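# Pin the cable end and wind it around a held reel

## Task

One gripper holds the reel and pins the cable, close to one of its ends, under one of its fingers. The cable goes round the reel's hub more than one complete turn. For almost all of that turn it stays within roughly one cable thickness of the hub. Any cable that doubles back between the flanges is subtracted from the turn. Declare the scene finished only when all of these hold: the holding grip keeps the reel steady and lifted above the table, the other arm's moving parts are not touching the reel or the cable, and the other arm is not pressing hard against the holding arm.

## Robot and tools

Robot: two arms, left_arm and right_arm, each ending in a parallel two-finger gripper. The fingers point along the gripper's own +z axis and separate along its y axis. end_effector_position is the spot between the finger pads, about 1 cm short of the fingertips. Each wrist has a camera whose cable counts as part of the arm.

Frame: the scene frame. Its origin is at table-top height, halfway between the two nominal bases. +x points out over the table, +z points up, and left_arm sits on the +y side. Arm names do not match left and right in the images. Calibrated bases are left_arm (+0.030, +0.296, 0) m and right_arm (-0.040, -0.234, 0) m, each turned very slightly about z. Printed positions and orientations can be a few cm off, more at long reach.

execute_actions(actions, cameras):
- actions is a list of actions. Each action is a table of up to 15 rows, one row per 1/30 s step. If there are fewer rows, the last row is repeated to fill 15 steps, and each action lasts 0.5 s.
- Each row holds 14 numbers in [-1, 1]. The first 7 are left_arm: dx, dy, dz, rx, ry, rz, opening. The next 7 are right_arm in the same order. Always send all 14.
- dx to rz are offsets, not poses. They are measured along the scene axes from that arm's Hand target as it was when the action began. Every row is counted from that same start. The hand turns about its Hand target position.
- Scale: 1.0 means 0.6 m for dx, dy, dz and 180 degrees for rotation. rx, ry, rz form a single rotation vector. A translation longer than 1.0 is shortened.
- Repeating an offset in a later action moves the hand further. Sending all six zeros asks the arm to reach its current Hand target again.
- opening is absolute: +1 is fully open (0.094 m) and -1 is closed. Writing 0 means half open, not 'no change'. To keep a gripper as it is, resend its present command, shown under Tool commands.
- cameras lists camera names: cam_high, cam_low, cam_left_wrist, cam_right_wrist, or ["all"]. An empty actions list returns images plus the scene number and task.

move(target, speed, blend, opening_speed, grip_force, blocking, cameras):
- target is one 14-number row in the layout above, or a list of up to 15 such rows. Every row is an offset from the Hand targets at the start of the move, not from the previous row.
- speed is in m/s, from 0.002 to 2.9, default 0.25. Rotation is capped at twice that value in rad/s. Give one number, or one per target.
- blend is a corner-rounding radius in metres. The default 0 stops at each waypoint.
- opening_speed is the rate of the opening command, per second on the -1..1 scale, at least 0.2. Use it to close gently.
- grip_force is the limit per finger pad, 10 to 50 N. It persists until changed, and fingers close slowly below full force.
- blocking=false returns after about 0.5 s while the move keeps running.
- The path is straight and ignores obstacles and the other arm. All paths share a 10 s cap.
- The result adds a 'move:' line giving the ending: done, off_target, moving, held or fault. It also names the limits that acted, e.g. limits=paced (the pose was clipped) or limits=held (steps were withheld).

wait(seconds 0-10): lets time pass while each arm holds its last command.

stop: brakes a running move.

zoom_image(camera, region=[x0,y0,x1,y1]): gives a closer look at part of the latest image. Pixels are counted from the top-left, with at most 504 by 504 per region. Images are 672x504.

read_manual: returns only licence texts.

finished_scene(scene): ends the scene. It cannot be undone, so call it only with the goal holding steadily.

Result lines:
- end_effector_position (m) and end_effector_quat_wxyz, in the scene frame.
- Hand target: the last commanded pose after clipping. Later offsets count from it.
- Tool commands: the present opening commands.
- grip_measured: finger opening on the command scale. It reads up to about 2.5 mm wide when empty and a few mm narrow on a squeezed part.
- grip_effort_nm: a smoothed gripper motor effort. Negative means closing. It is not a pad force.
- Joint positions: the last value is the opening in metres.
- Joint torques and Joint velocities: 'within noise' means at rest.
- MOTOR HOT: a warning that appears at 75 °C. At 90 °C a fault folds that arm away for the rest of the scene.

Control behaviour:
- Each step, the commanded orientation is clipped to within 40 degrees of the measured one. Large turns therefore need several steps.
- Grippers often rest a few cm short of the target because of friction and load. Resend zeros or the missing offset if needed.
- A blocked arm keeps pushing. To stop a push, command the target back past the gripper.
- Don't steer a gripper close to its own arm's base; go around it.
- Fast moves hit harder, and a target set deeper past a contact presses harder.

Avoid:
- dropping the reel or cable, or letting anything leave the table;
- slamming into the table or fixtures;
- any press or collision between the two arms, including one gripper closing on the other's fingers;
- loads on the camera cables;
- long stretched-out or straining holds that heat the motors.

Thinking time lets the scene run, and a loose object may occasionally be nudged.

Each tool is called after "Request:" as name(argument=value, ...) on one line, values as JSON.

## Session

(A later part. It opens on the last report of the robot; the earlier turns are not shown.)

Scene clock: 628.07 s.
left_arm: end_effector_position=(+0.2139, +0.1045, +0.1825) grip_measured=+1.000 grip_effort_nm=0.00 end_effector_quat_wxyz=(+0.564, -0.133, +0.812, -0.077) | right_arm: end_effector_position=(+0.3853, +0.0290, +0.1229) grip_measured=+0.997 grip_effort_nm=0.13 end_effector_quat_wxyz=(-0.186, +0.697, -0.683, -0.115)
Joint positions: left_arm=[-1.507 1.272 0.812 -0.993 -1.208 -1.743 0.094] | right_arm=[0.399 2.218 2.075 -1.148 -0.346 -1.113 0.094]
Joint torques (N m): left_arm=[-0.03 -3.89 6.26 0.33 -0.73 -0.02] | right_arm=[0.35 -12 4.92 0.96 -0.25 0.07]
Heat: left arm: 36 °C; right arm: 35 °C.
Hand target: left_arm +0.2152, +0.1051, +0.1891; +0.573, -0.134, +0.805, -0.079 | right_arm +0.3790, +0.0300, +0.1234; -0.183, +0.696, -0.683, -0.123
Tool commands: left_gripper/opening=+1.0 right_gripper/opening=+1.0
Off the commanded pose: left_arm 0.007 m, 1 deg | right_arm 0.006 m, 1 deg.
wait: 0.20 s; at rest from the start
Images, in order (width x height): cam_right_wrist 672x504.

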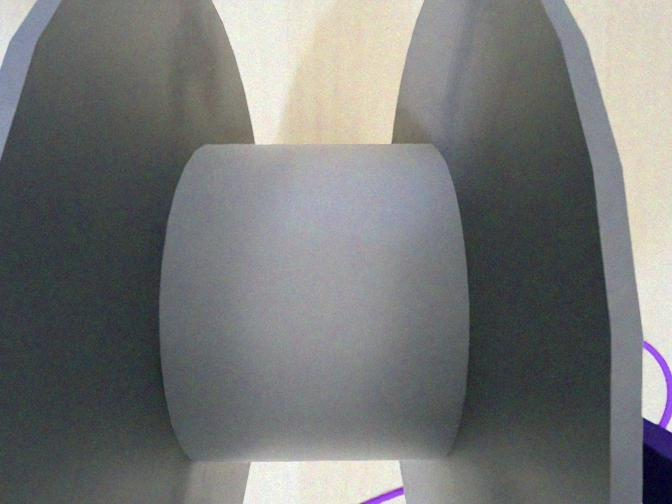

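Request:
move(target=[[0,0,0,0,0,0,1,0,-0.1,0.14,0,0,0,1],[0,0,0,0,0,0,1,-0.15,-0.4,0.14,0,0,0,1]], speed=0.15, blend=[0.03,0], cameras=["all"])

Scene clock: 638.53 s.
left_arm: end_effector_position=(+0.2139, +0.1045, +0.1825) grip_measured=+1.000 grip_effort_nm=0.00 end_effector_quat_wxyz=(+0.564, -0.133, +0.812, -0.077) | right_arm: end_effector_position=(+0.3077, -0.2164, +0.2046) grip_measured=+0.997 grip_effort_nm=0.13 end_effector_quat_wxyz=(-0.191, +0.698, -0.684, -0.094)
Joint positions: left_arm=[-1.507 1.272 0.812 -0.993 -1.208 -1.743 0.094] | right_arm=[-0.197 1.8 1.812 -1.515 -0.424 -1.744 0.094]
Joint torques (N m): left_arm=[-0.03 -3.88 6.26 0.33 -0.73 -0.01] | right_arm=[-0.03 -9.06 4.45 -0.05 -0.38 -0.08]
Heat: left arm: 36 °C; right arm: 35 °C.
Hand target: left_arm +0.2152, +0.1051, +0.1891; +0.573, -0.134, +0.805, -0.079 | right_arm +0.2890, -0.2100, +0.2074; -0.183, +0.696, -0.683, -0.123
Off the commanded pose: left_arm 0.007 m, 1 deg | right_arm 0.020 m, 3 deg.
joint sent to its limit (right arm) — joint 4 (wrist pitch), lower limit. The joint targets still meet the commanded pose.
move: off_target (right_arm)

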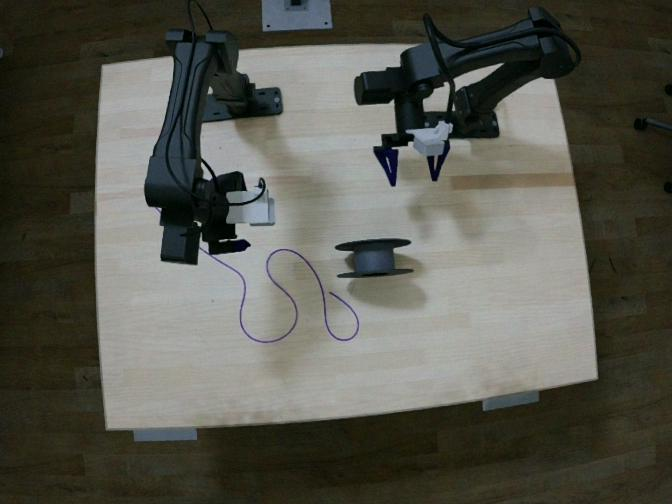

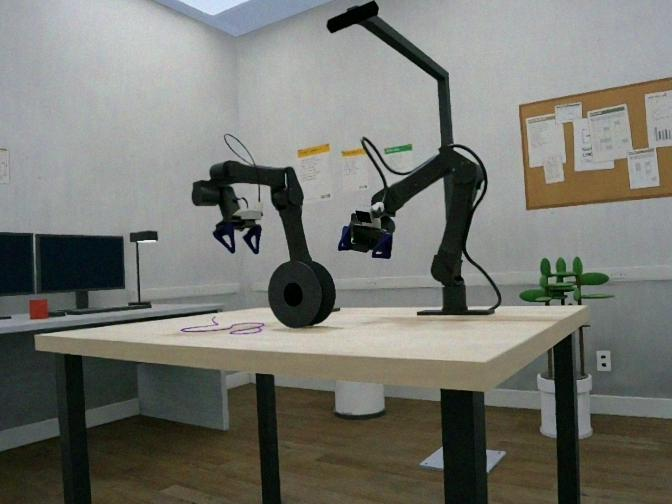

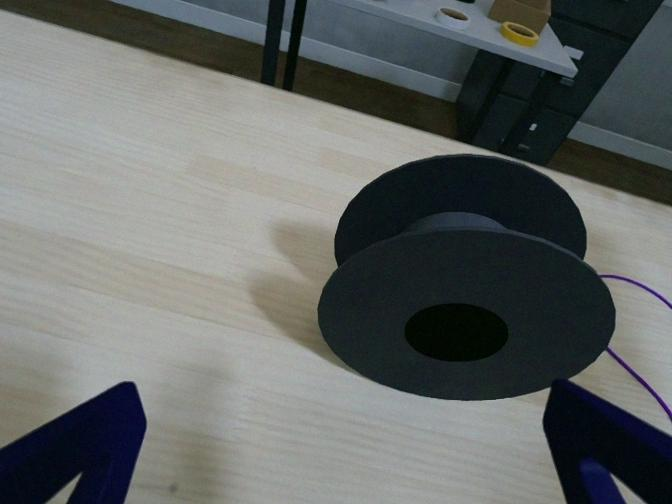

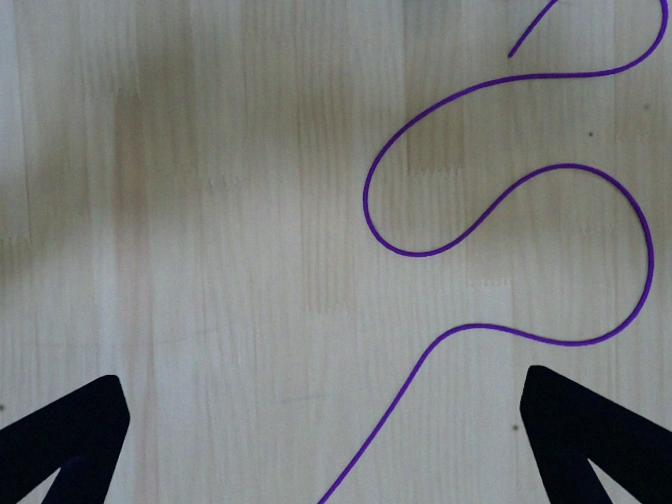

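Request:
zoom_image(camera="cam_high", region=[320, 130, 480, 300])

Request:
zoom_image(camera="cam_low", region=[220, 180, 420, 350])

Scaled by 2.965.

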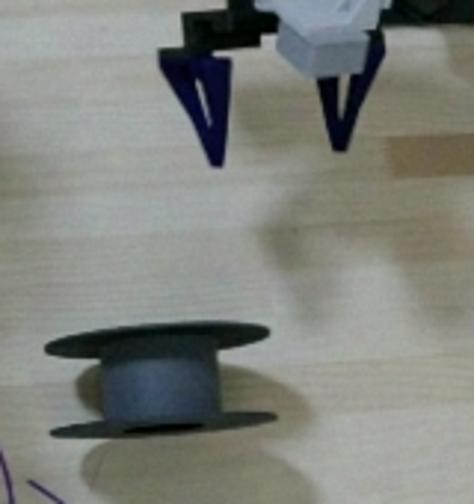

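Scaled by 2.520.

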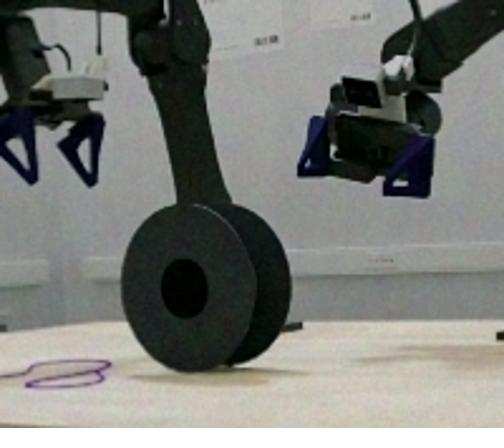

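Request:
move(target=[0.083,-0.125,-0.082,-0.398,-0.098,0.0605,1,0,0,0,0,0,0,1], speed=0.12, cameras=["all"])

Scene clock: 684.00 s.
left_arm: end_effector_position=(+0.2626, +0.0278, +0.1376) grip_measured=+1.000 grip_effort_nm=0.00 end_effector_quat_wxyz=(+0.495, -0.492, +0.520, -0.491) | right_arm: end_effector_position=(+0.3077, -0.2164, +0.2046) grip_measured=+0.997 grip_effort_nm=0.13 end_effector_quat_wxyz=(-0.191, +0.698, -0.684, -0.094)
Joint positions: left_arm=[-1.387 1.812 0.478 1.21 -1.353 -1.659 0.094] | right_arm=[-0.197 1.8 1.812 -1.515 -0.424 -1.745 0.094]
Joint torques (N m): left_arm=[0.57 -4.83 4.22 1.78 -0.28 0.11] | right_arm=[-0.02 -9.07 4.44 -0.04 -0.37 -0.08]
Heat: left arm: 35 °C; right arm: 35 °C.
Hand target: left_arm +0.2651, +0.0301, +0.1399; +0.500, -0.500, +0.501, -0.500 | right_arm +0.2890, -0.2100, +0.2074; -0.183, +0.696, -0.683, -0.123
Off the commanded pose: left_arm 0.004 m, 3 deg | right_arm 0.020 m, 3 deg.
joint sent to its limit (right arm) — joint 4 (wrist pitch), lower limit. The joint targets still meet the commanded pose.
move: off_target (left_arm, right_arm)

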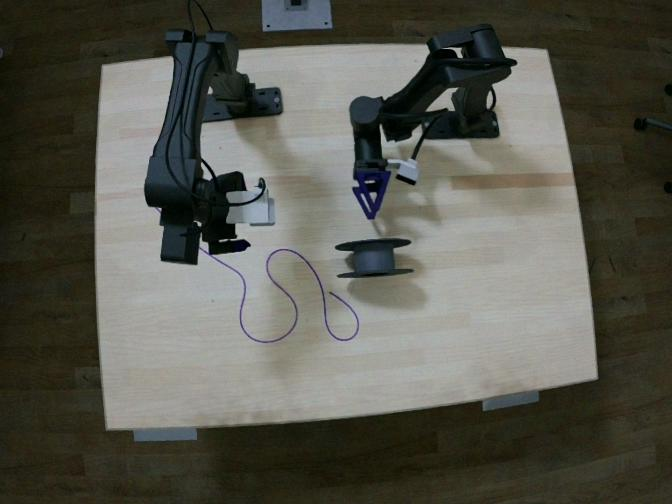

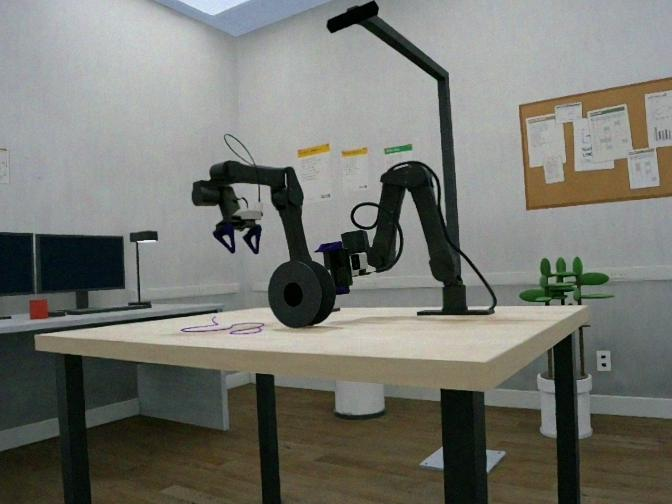

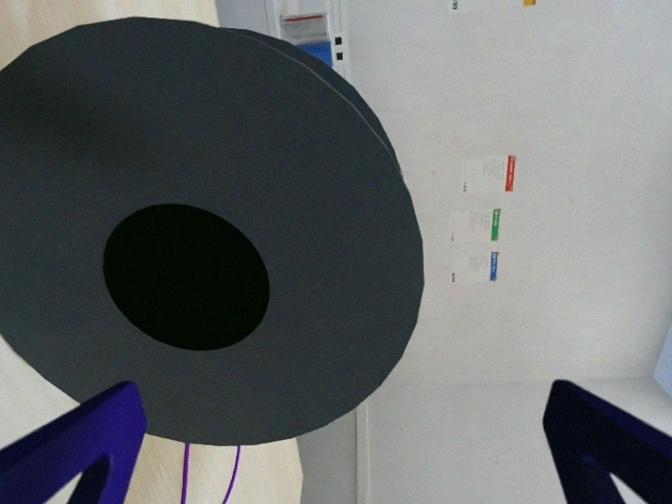

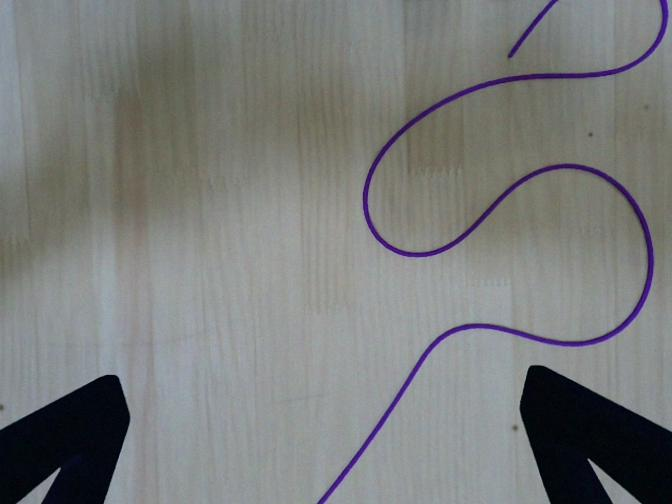

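Request:
move(target=[0.05,0.012,0.003,0,0,0,1,0,0,0,0,0,0,1], speed=0.1, cameras=["cam_high","cam_low","cam_left_wrist"])

Scene clock: 715.23 s.
left_arm: end_effector_position=(+0.2932, +0.0397, +0.1377) grip_measured=+1.000 grip_effort_nm=0.00 end_effector_quat_wxyz=(+0.504, -0.496, +0.517, -0.482) | right_arm: end_effector_position=(+0.3077, -0.2164, +0.2046) grip_measured=+0.997 grip_effort_nm=0.13 end_effector_quat_wxyz=(-0.191, +0.698, -0.684, -0.094)
Joint positions: left_arm=[-1.27 1.824 0.478 1.257 -1.262 -1.613 0.094] | right_arm=[-0.197 1.8 1.812 -1.515 -0.424 -1.745 0.094]
Joint torques (N m): left_arm=[0.31 -4.93 4.25 1.9 -0.06 0.13] | right_arm=[-0.05 -9.07 4.51 -0.04 -0.37 -0.07]
Heat: left arm: 34 °C; right arm: 35 °C.
Hand target: left_arm +0.2951, +0.0374, +0.1417; +0.500, -0.500, +0.500, -0.500 | right_arm +0.2890, -0.2100, +0.2074; -0.183, +0.696, -0.683, -0.123
Off the commanded pose: left_arm 0.005 m, 3 deg | right_arm 0.020 m, 3 deg.
joint sent to its limit (right arm) — joint 4 (wrist pitch), lower limit. The joint targets still meet the commanded pose.
move: off_target (left_arm, right_arm)
Images, in order (width x height): cam_high 672x504, cam_low 672x504, cam_left_wrist 672x504.

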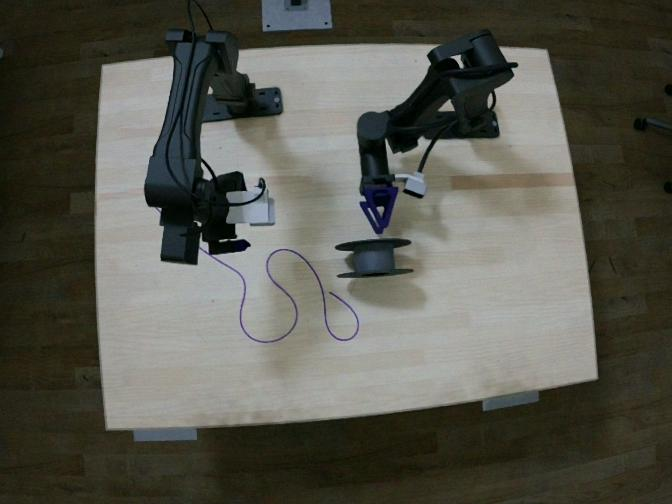

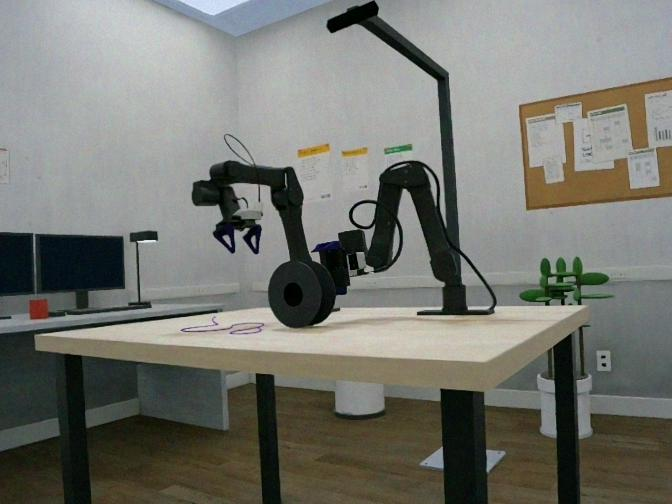

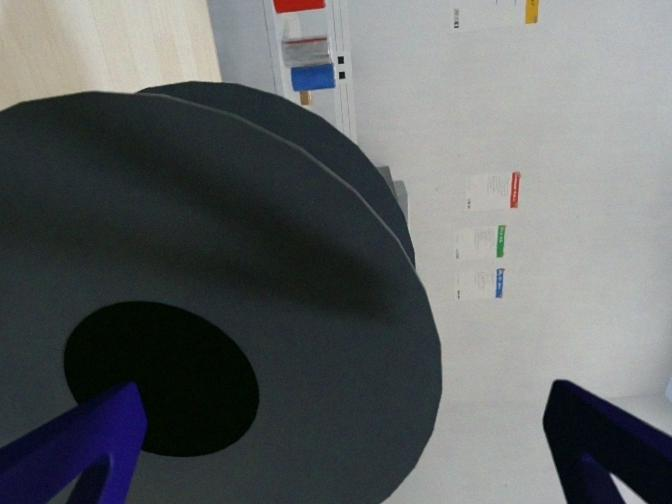

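Request:
move(target=[[0,-0.011,0.0067,0,0,0,1,0,0,0,0,0,0,1],[0.0545,-0.011,0.0067,0,0,0,1,0,0,0,0,0,0,1]], speed=0.06, cameras=["cam_high","cam_low","cam_left_wrist"])

Scene clock: 735.43 s.
left_arm: end_effector_position=(+0.3237, +0.0353, +0.1405) grip_measured=+1.000 grip_effort_nm=0.00 end_effector_quat_wxyz=(+0.502, -0.498, +0.515, -0.485) | right_arm: end_effector_position=(+0.3077, -0.2164, +0.2046) grip_measured=+0.997 grip_effort_nm=0.13 end_effector_quat_wxyz=(-0.191, +0.698, -0.684, -0.094)
Joint positions: left_arm=[-1.172 1.858 0.538 1.257 -1.163 -1.595 0.094] | right_arm=[-0.197 1.8 1.812 -1.515 -0.424 -1.745 0.094]
Joint torques (N m): left_arm=[0.53 -5.33 5.74 1.79 -0.05 0.11] | right_arm=[0.01 -9.05 4.46 -0.06 -0.37 -0.07]
Heat: left arm: 34 °C; right arm: 34 °C.
Hand target: left_arm +0.3278, +0.0307, +0.1457; +0.500, -0.500, +0.501, -0.500 | right_arm +0.2890, -0.2100, +0.2074; -0.183, +0.696, -0.683, -0.123
Off the commanded pose: left_arm 0.008 m, 2 deg | right_arm 0.020 m, 3 deg.
joint sent to its limit (right arm) — joint 4 (wrist pitch), lower limit. The joint targets still meet the commanded pose.
move: off_target (right_arm)
Images, in order (width x height): cam_high 672x504, cam_low 672x504, cam_left_wrist 672x504.

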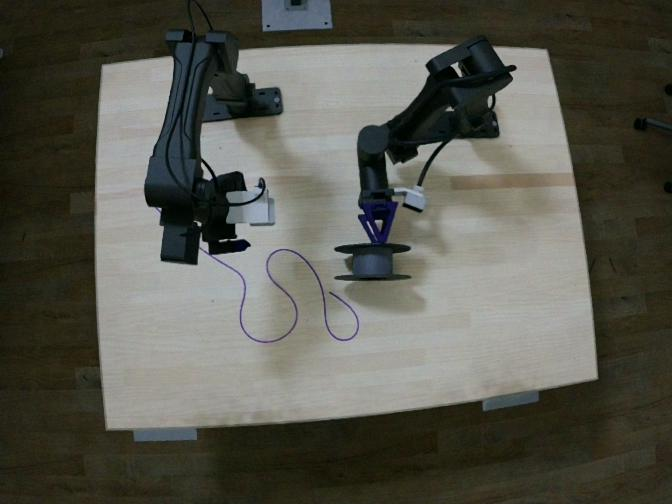

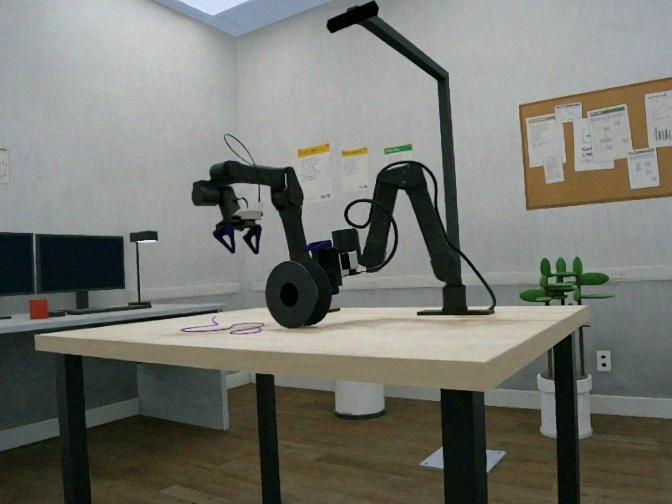

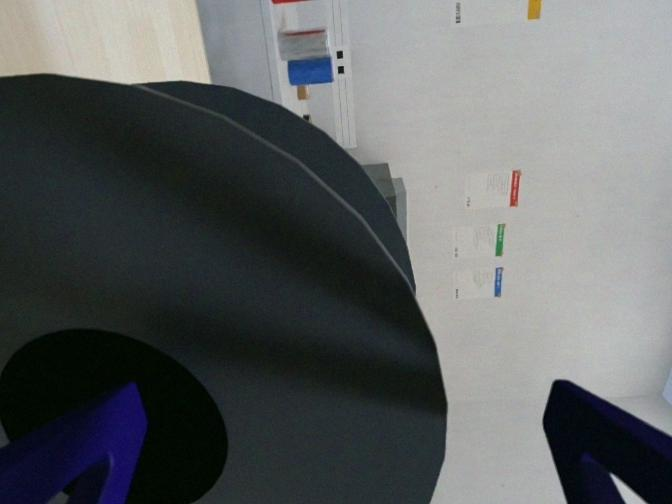

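Request:
zoom_image(camera="cam_high", region=[320, 130, 480, 300])

Request:
zoom_image(camera="cam_low", region=[220, 180, 420, 350])

Request:
zoom_image(camera="cam_left_wrist", region=[0, 300, 272, 504])

Scaled by 2.965.

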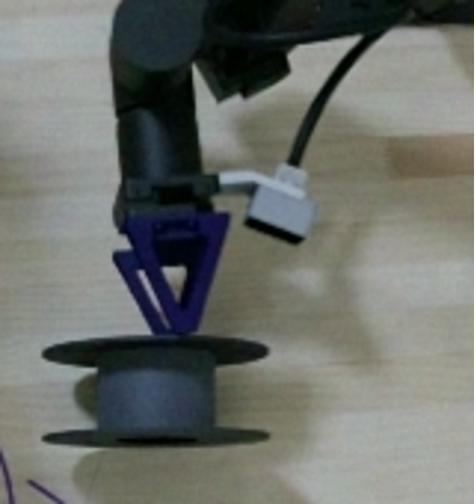

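Scaled by 2.520.

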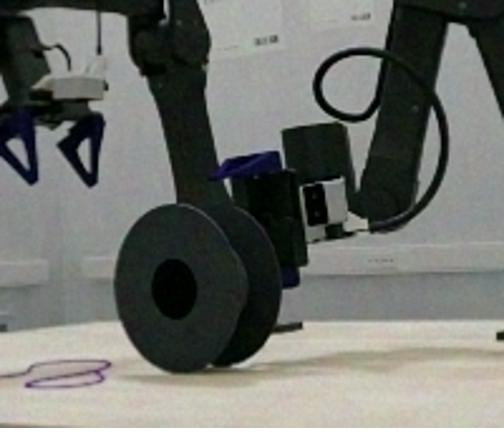

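Scaled by 1.853.

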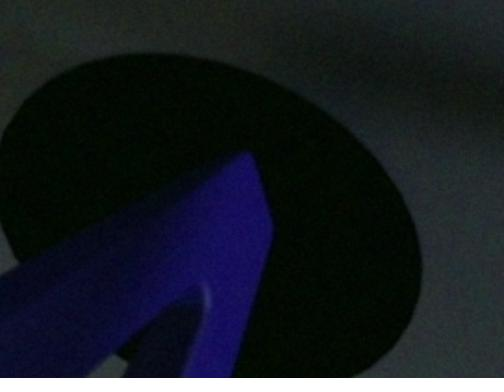

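Request:
move(target=[-0.09,0.0,0,0,0,0,1,0,0,0,0,0,0,1], speed=0.08, cameras=["cam_high","cam_left_wrist"])

Request:
zoom_image(camera="cam_left_wrist", region=[40, 150, 340, 400])

Scene clock: 768.77 s.
left_arm: end_effector_position=(+0.2756, +0.0253, +0.1339) grip_measured=+1.000 grip_effort_nm=-0.01 end_effector_quat_wxyz=(+0.506, -0.486, +0.526, -0.481) | right_arm: end_effector_position=(+0.3077, -0.2164, +0.2046) grip_measured=+0.997 grip_effort_nm=0.13 end_effector_quat_wxyz=(-0.191, +0.698, -0.684, -0.094)
Joint positions: left_arm=[-1.344 1.858 0.503 1.257 -1.32 -1.601 0.094] | right_arm=[-0.197 1.8 1.812 -1.515 -0.424 -1.745 0.094]
Joint torques (N m): left_arm=[-0.35 -8.95 2.66 1.73 -0.31 0] | right_arm=[-0.01 -9.11 4.42 -0.06 -0.37 -0.08]
Heat: left arm: 33 °C; right arm: 34 °C.
Hand target: left_arm +0.2738, +0.0307, +0.1457; +0.500, -0.500, +0.501, -0.500 | right_arm +0.2890, -0.2100, +0.2074; -0.183, +0.696, -0.683, -0.123
Off the commanded pose: left_arm 0.013 m, 4 deg | right_arm 0.020 m, 3 deg.
joint sent to its limit (right arm) — joint 4 (wrist pitch), lower limit. The joint targets still meet the commanded pose.
move: off_target (left_arm, right_arm)
Images, in order (width x height): cam_high 672x504, cam_left_wrist 672x504.

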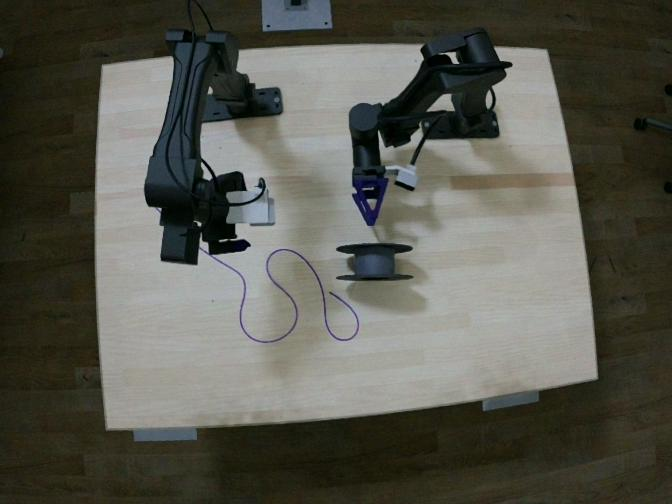

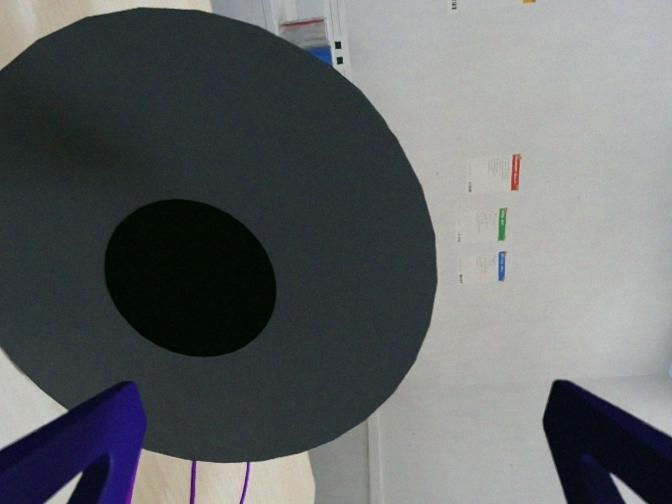

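Scaled by 1.680.

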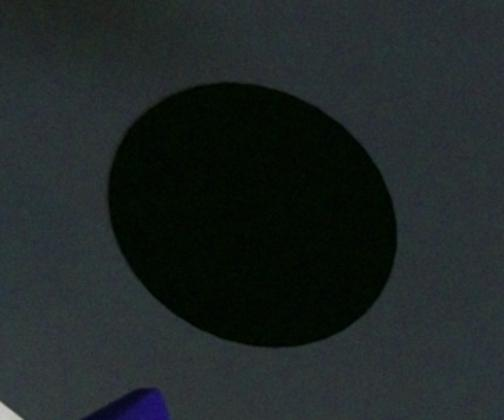

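Request:
move(target=[[0,0,0.22,0,0,0,0,0,0,0,0,0,0,1],[0.09,0.2,0.2,0.560,-0.232,-0.560,0,0,0,0,0,0,0,1]], speed=0.2, blend=[0.04,0], cameras=["all"])

Scene clock: 899.00 s.
left_arm: end_effector_position=(+0.3265, +0.1542, +0.2626) grip_measured=+0.002 grip_effort_nm=-0.10 end_effector_quat_wxyz=(+0.281, +0.645, +0.663, -0.256) | right_arm: end_effector_position=(+0.3077, -0.2164, +0.2046) grip_measured=+0.997 grip_effort_nm=0.13 end_effector_quat_wxyz=(-0.191, +0.698, -0.684, -0.094)
Joint positions: left_arm=[-0.063 1.654 1.731 -1.535 0.774 1.443 0.047] | right_arm=[-0.197 1.8 1.812 -1.515 -0.424 -1.745 0.094]
Joint torques (N m): left_arm=[-0.64 -5.27 7.79 0.24 0.44 0.06] | right_arm=[0.01 -9.07 4.49 -0.04 -0.37 -0.06]
Heat: left arm: 35 °C; right arm: 34 °C.
Hand target: left_arm +0.3277, +0.1508, +0.2657; +0.271, +0.653, +0.653, -0.270 | right_arm +0.2890, -0.2100, +0.2074; -0.183, +0.696, -0.683, -0.123
Off the commanded pose: left_arm 0.005 m, 2 deg | right_arm 0.020 m, 3 deg.
joint sent to its limit (left arm) — joint 4 (wrist pitch), lower limit. The joint targets still meet the commanded pose.
joint sent to its limit (right arm) — joint 4 (wrist pitch), lower limit. The joint targets still meet the commanded pose.
move: off_target (right_arm)

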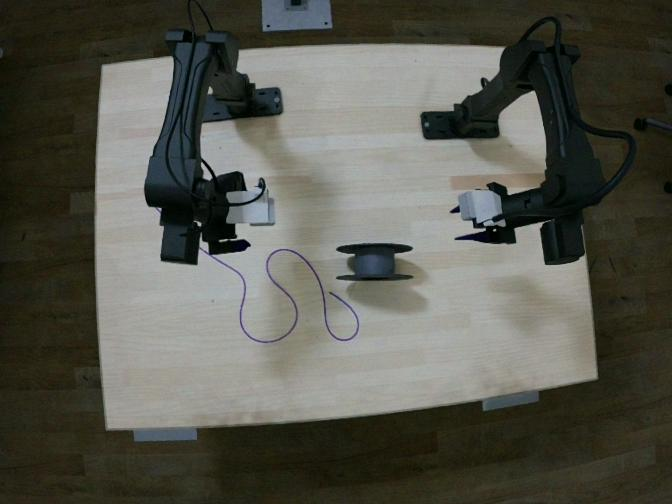

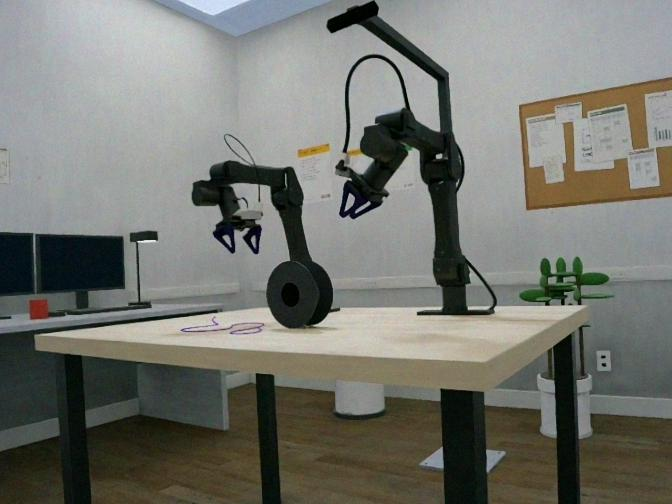

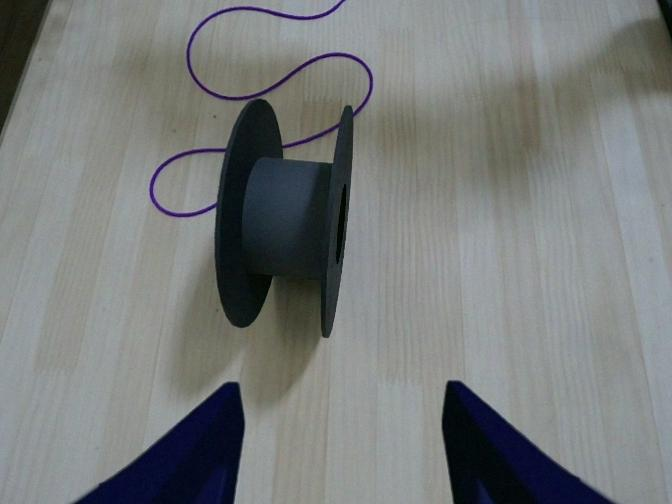

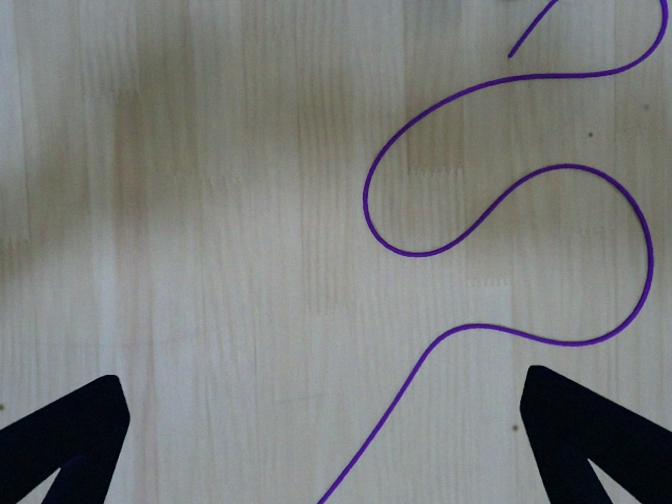

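Request:
zoom_image(camera="cam_left_wrist", region=[190, 80, 390, 350])

Request:
zoom_image(camera="cam_high", region=[320, 180, 480, 300])

Scaled by 1.867.

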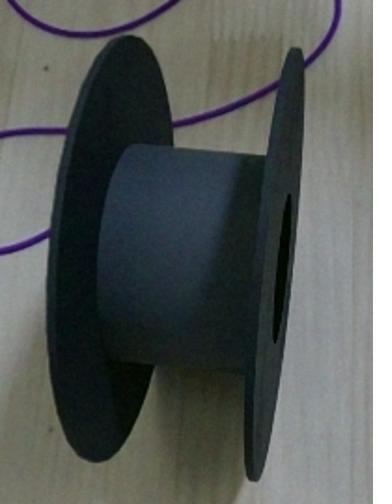

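Scaled by 3.150.

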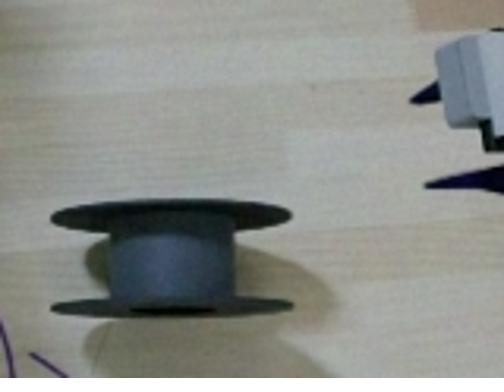

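Request:
move(target=[0.0175,-0.033,-0.114,0,0,0,0,0,0,0,0,0,0,1], speed=0.15, cameras=["cam_left_wrist"])

Scene clock: 951.20 s.
left_arm: end_effector_position=(+0.3374, +0.1347, +0.2024) grip_measured=+0.002 grip_effort_nm=-0.11 end_effector_quat_wxyz=(+0.273, +0.656, +0.654, -0.260) | right_arm: end_effector_position=(+0.3077, -0.2164, +0.2046) grip_measured=+0.997 grip_effort_nm=0.14 end_effector_quat_wxyz=(-0.191, +0.698, -0.684, -0.094)
Joint positions: left_arm=[-0.127 1.669 1.507 -1.273 0.764 1.4 0.047] | right_arm=[-0.197 1.8 1.812 -1.515 -0.424 -1.745 0.094]
Joint torques (N m): left_arm=[-0.47 -6.13 5 0.56 0.47 -0.04] | right_arm=[0.01 -9.09 4.48 -0.05 -0.38 -0.08]
Heat: left arm: 35 °C; right arm: 34 °C.
Hand target: left_arm +0.3383, +0.1310, +0.1972; +0.271, +0.653, +0.653, -0.270 | right_arm +0.2890, -0.2100, +0.2074; -0.183, +0.696, -0.683, -0.123
Off the commanded pose: left_arm 0.006 m, 1 deg | right_arm 0.020 m, 3 deg.
joint sent to its limit (right arm) — joint 4 (wrist pitch), lower limit. The joint targets still meet the commanded pose.
move: off_target (right_arm)
Images, in order (width x height): cam_left_wrist 672x504.

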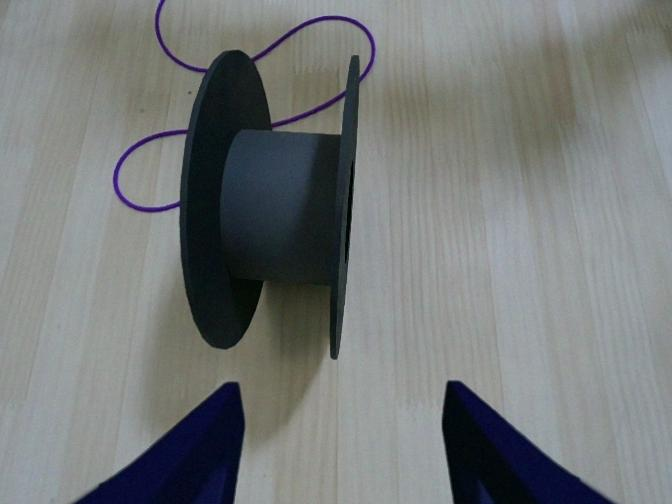

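Request:
move(target=[0.0045,-0.109,-0.125,0,0,0,0,0,0,0,0,0,0,1], speed=0.08, cameras=["cam_left_wrist","cam_low","cam_high"])

Scene clock: 964.10 s.
left_arm: end_effector_position=(+0.3424, +0.0684, +0.1305) grip_measured=+0.002 grip_effort_nm=-0.10 end_effector_quat_wxyz=(+0.277, +0.655, +0.653, -0.261) | right_arm: end_effector_position=(+0.3077, -0.2164, +0.2046) grip_measured=+0.997 grip_effort_nm=0.14 end_effector_quat_wxyz=(-0.191, +0.698, -0.684, -0.094)
Joint positions: left_arm=[-0.326 1.709 1.25 -0.788 0.724 1.133 0.047] | right_arm=[-0.197 1.8 1.812 -1.515 -0.424 -1.745 0.094]
Joint torques (N m): left_arm=[-0.4 -6.43 5.04 0.89 0.41 -0.11] | right_arm=[0.01 -9.09 4.49 -0.06 -0.38 -0.05]
Heat: left arm: 34 °C; right arm: 34 °C.
Hand target: left_arm +0.3409, +0.0655, +0.1223; +0.271, +0.653, +0.653, -0.270 | right_arm +0.2890, -0.2100, +0.2074; -0.183, +0.696, -0.683, -0.123
Off the commanded pose: left_arm 0.009 m, 1 deg | right_arm 0.020 m, 3 deg.
joint sent to its limit (right arm) — joint 4 (wrist pitch), lower limit. The joint targets still meet the commanded pose.
move: off_target (right_arm)
Images, in order (width x height): cam_high 672x504, cam_low 672x504, cam_left_wrist 672x504.

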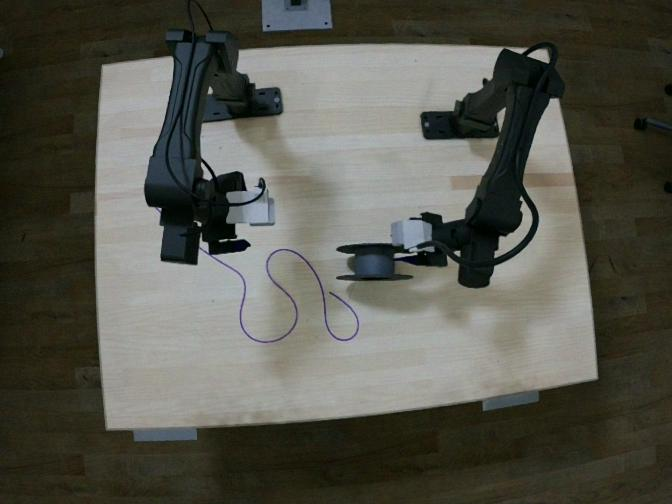

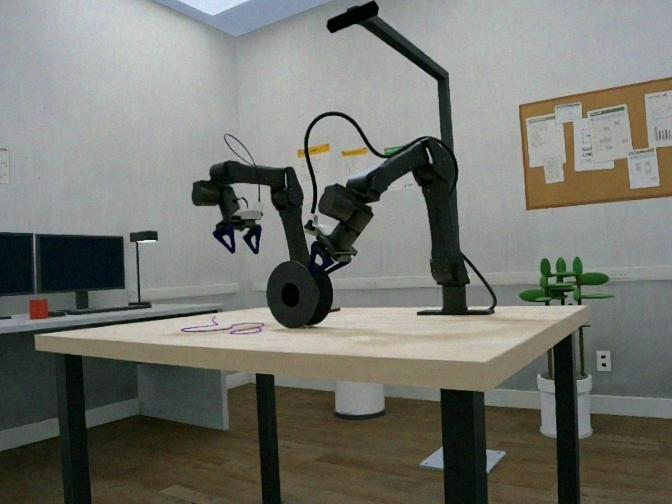

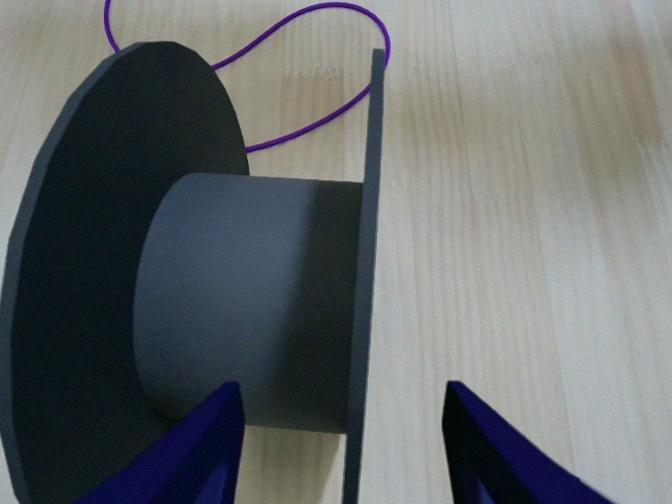

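Request:
move(target=[0,0,0,0,0,0,-1,0,0,0,0,0,0,1], opening_speed=0.4, grip_force=[30,50], cameras=["cam_left_wrist","cam_low"])

Scene clock: 971.37 s.
left_arm: end_effector_position=(+0.3425, +0.0685, +0.1301) grip_measured=-0.926 grip_effort_nm=-0.66 end_effector_quat_wxyz=(+0.276, +0.654, +0.655, -0.261) | right_arm: end_effector_position=(+0.3077, -0.2164, +0.2046) grip_measured=+0.997 grip_effort_nm=0.13 end_effector_quat_wxyz=(-0.191, +0.698, -0.684, -0.094)
Joint positions: left_arm=[-0.327 1.709 1.249 -0.788 0.722 1.128 0.003] | right_arm=[-0.197 1.8 1.812 -1.515 -0.424 -1.745 0.094]
Joint torques (N m): left_arm=[-0.39 -6.42 5.09 0.83 0.43 -0.01] | right_arm=[-0.02 -9.1 4.44 -0.05 -0.38 -0.07]
Heat: left arm: 34 °C; right arm: 34 °C.
Hand target: left_arm +0.3409, +0.0655, +0.1223; +0.271, +0.653, +0.653, -0.270 | right_arm +0.2890, -0.2100, +0.2074; -0.183, +0.696, -0.683, -0.123
Off the commanded pose: left_arm 0.008 m, 1 deg | right_arm 0.020 m, 3 deg.
joint sent to its limit (right arm) — joint 4 (wrist pitch), lower limit. The joint targets still meet the commanded pose.
grip_force (N): 30, 50
move: off_target (right_arm)
Images, in order (width x height): cam_low 672x504, cam_left_wrist 672x504.

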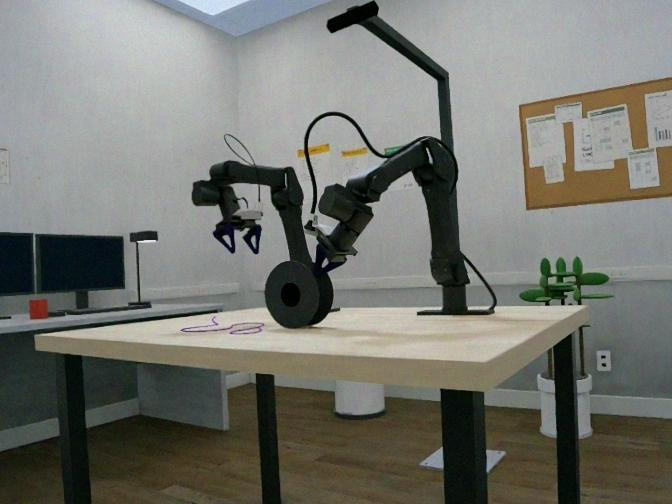

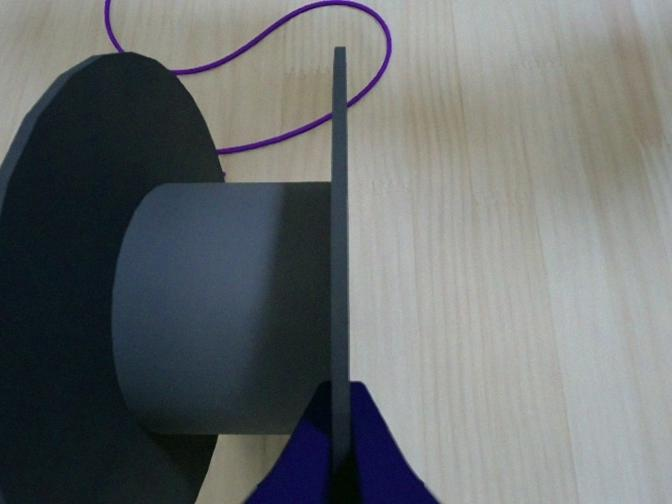

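Request:
move(target=[[0,0,0.07,0,0,0,-1,0,0,0,0,0,0,1],[-0.108,-0.1,0.07,0,0,0,-1,0,0,0,0,0,0,1]], speed=0.12, blend=[0.02,0], cameras=["cam_left_wrist","cam_low","cam_high"])

Scene clock: 982.93 s.
left_arm: end_effector_position=(+0.2748, +0.0118, +0.1431) grip_measured=-0.927 grip_effort_nm=-0.67 end_effector_quat_wxyz=(+0.231, +0.651, +0.673, -0.265) | right_arm: end_effector_position=(+0.3077, -0.2164, +0.2046) grip_measured=+0.997 grip_effort_nm=0.13 end_effector_quat_wxyz=(-0.191, +0.698, -0.684, -0.094)
Joint positions: left_arm=[-0.595 1.581 1.183 -0.753 0.601 0.818 0.003] | right_arm=[-0.197 1.8 1.812 -1.515 -0.424 -1.745 0.094]
Joint torques (N m): left_arm=[-0.1 -10.97 5.75 1.27 0.53 -0.01] | right_arm=[-0.08 -9.11 4.46 -0.04 -0.36 -0.06]
Heat: left arm: 33 °C; right arm: 35 °C.
Hand target: left_arm +0.2761, +0.0056, +0.1643; +0.271, +0.653, +0.653, -0.270 | right_arm +0.2890, -0.2100, +0.2074; -0.183, +0.696, -0.683, -0.123
Off the commanded pose: left_arm 0.022 m, 5 deg | right_arm 0.020 m, 3 deg.
joint sent to its limit (right arm) — joint 4 (wrist pitch), lower limit. The joint targets still meet the commanded pose.
grip_force (N): 30, 50
move: off_target (left_arm, right_arm)
Images, in order (width x height): cam_high 672x504, cam_low 672x504, cam_left_wrist 672x504.

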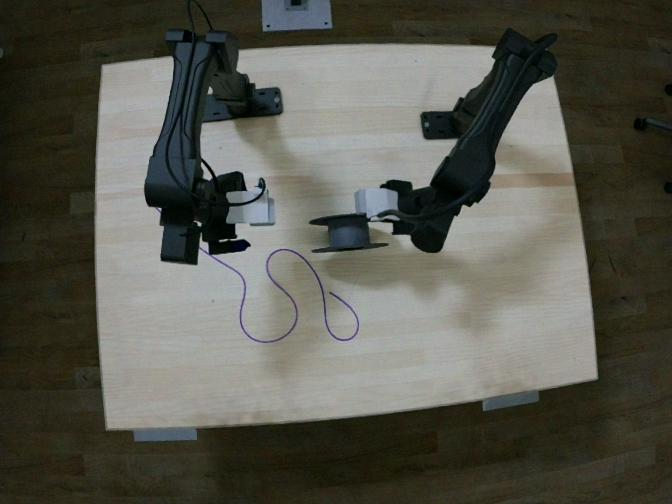

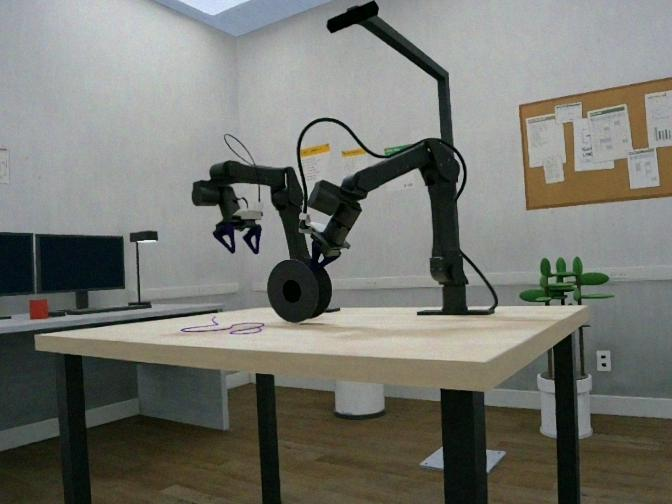

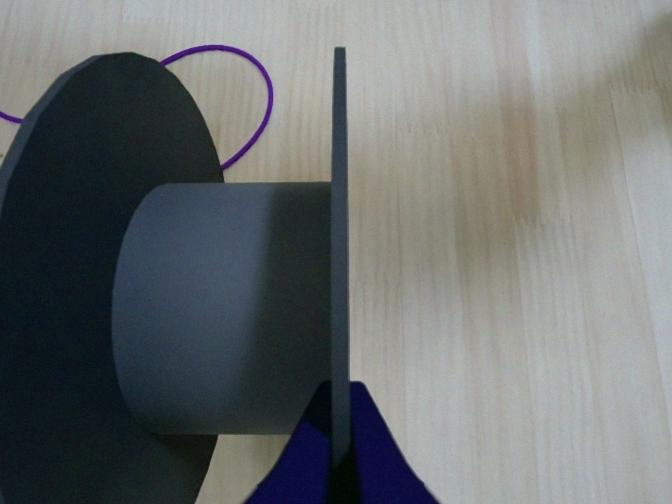

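Request:
move(target=[0,0,-0.035,0,0,0,-1,0,0,0,0,0,0,1], speed=0.05, cameras=["cam_left_wrist","cam_low","cam_high"])

Request:
zoom_image(camera="cam_low", region=[220, 200, 380, 350])

Scene clock: 991.60 s.
left_arm: end_effector_position=(+0.2778, +0.0085, +0.1338) grip_measured=-0.927 grip_effort_nm=-0.67 end_effector_quat_wxyz=(+0.252, +0.652, +0.664, -0.264) | right_arm: end_effector_position=(+0.3077, -0.2164, +0.2046) grip_measured=+0.997 grip_effort_nm=0.13 end_effector_quat_wxyz=(-0.191, +0.698, -0.684, -0.094)
Joint positions: left_arm=[-0.595 1.575 1.12 -0.651 0.608 0.818 0.003] | right_arm=[-0.197 1.8 1.812 -1.515 -0.424 -1.745 0.094]
Joint torques (N m): left_arm=[-0.12 -9.2 5.16 1.1 0.43 -0.04] | right_arm=[-0.02 -9.11 4.46 -0.05 -0.37 -0.08]
Heat: left arm: 33 °C; right arm: 35 °C.
Hand target: left_arm +0.2761, +0.0056, +0.1433; +0.271, +0.653, +0.653, -0.270 | right_arm +0.2890, -0.2100, +0.2074; -0.183, +0.696, -0.683, -0.123
Off the commanded pose: left_arm 0.010 m, 3 deg | right_arm 0.020 m, 3 deg.
joint sent to its limit (right arm) — joint 4 (wrist pitch), lower limit. The joint targets still meet the commanded pose.
grip_force (N): 30, 50
move: off_target (left_arm, right_arm)
Images, in order (width x height): cam_high 672x504, cam_low 672x504, cam_left_wrist 672x504.

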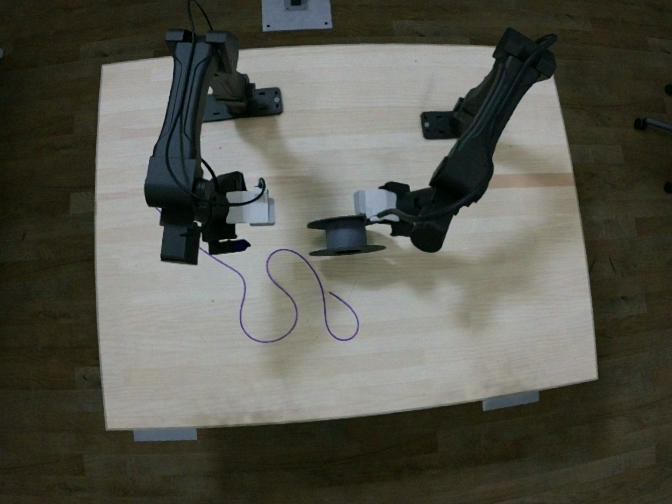

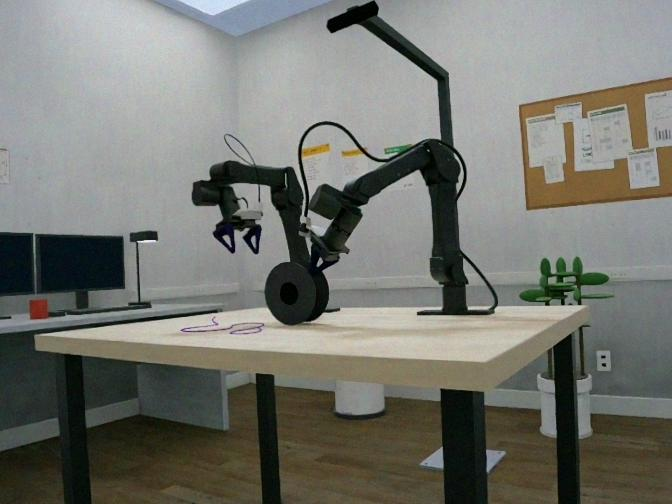

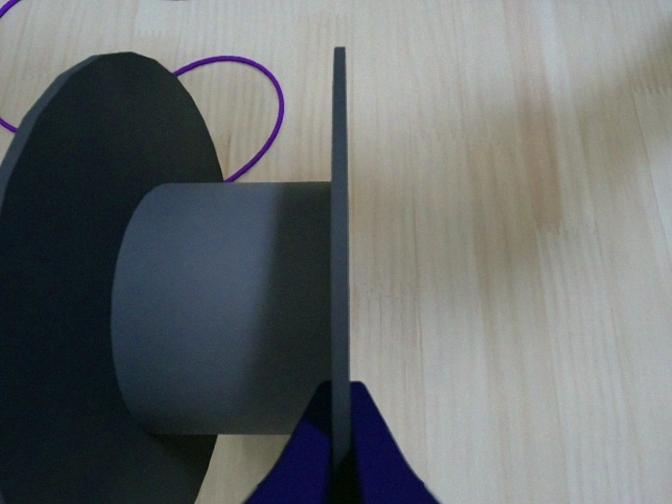

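Scaled by 3.150.

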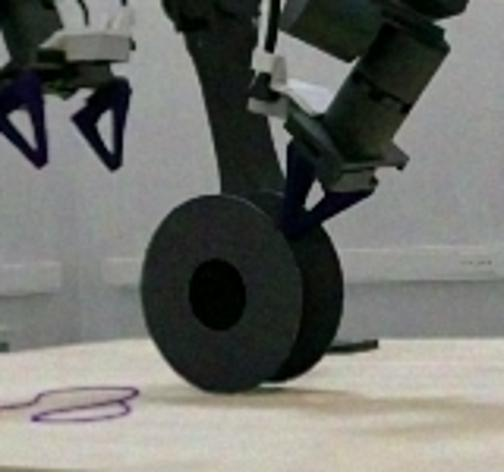

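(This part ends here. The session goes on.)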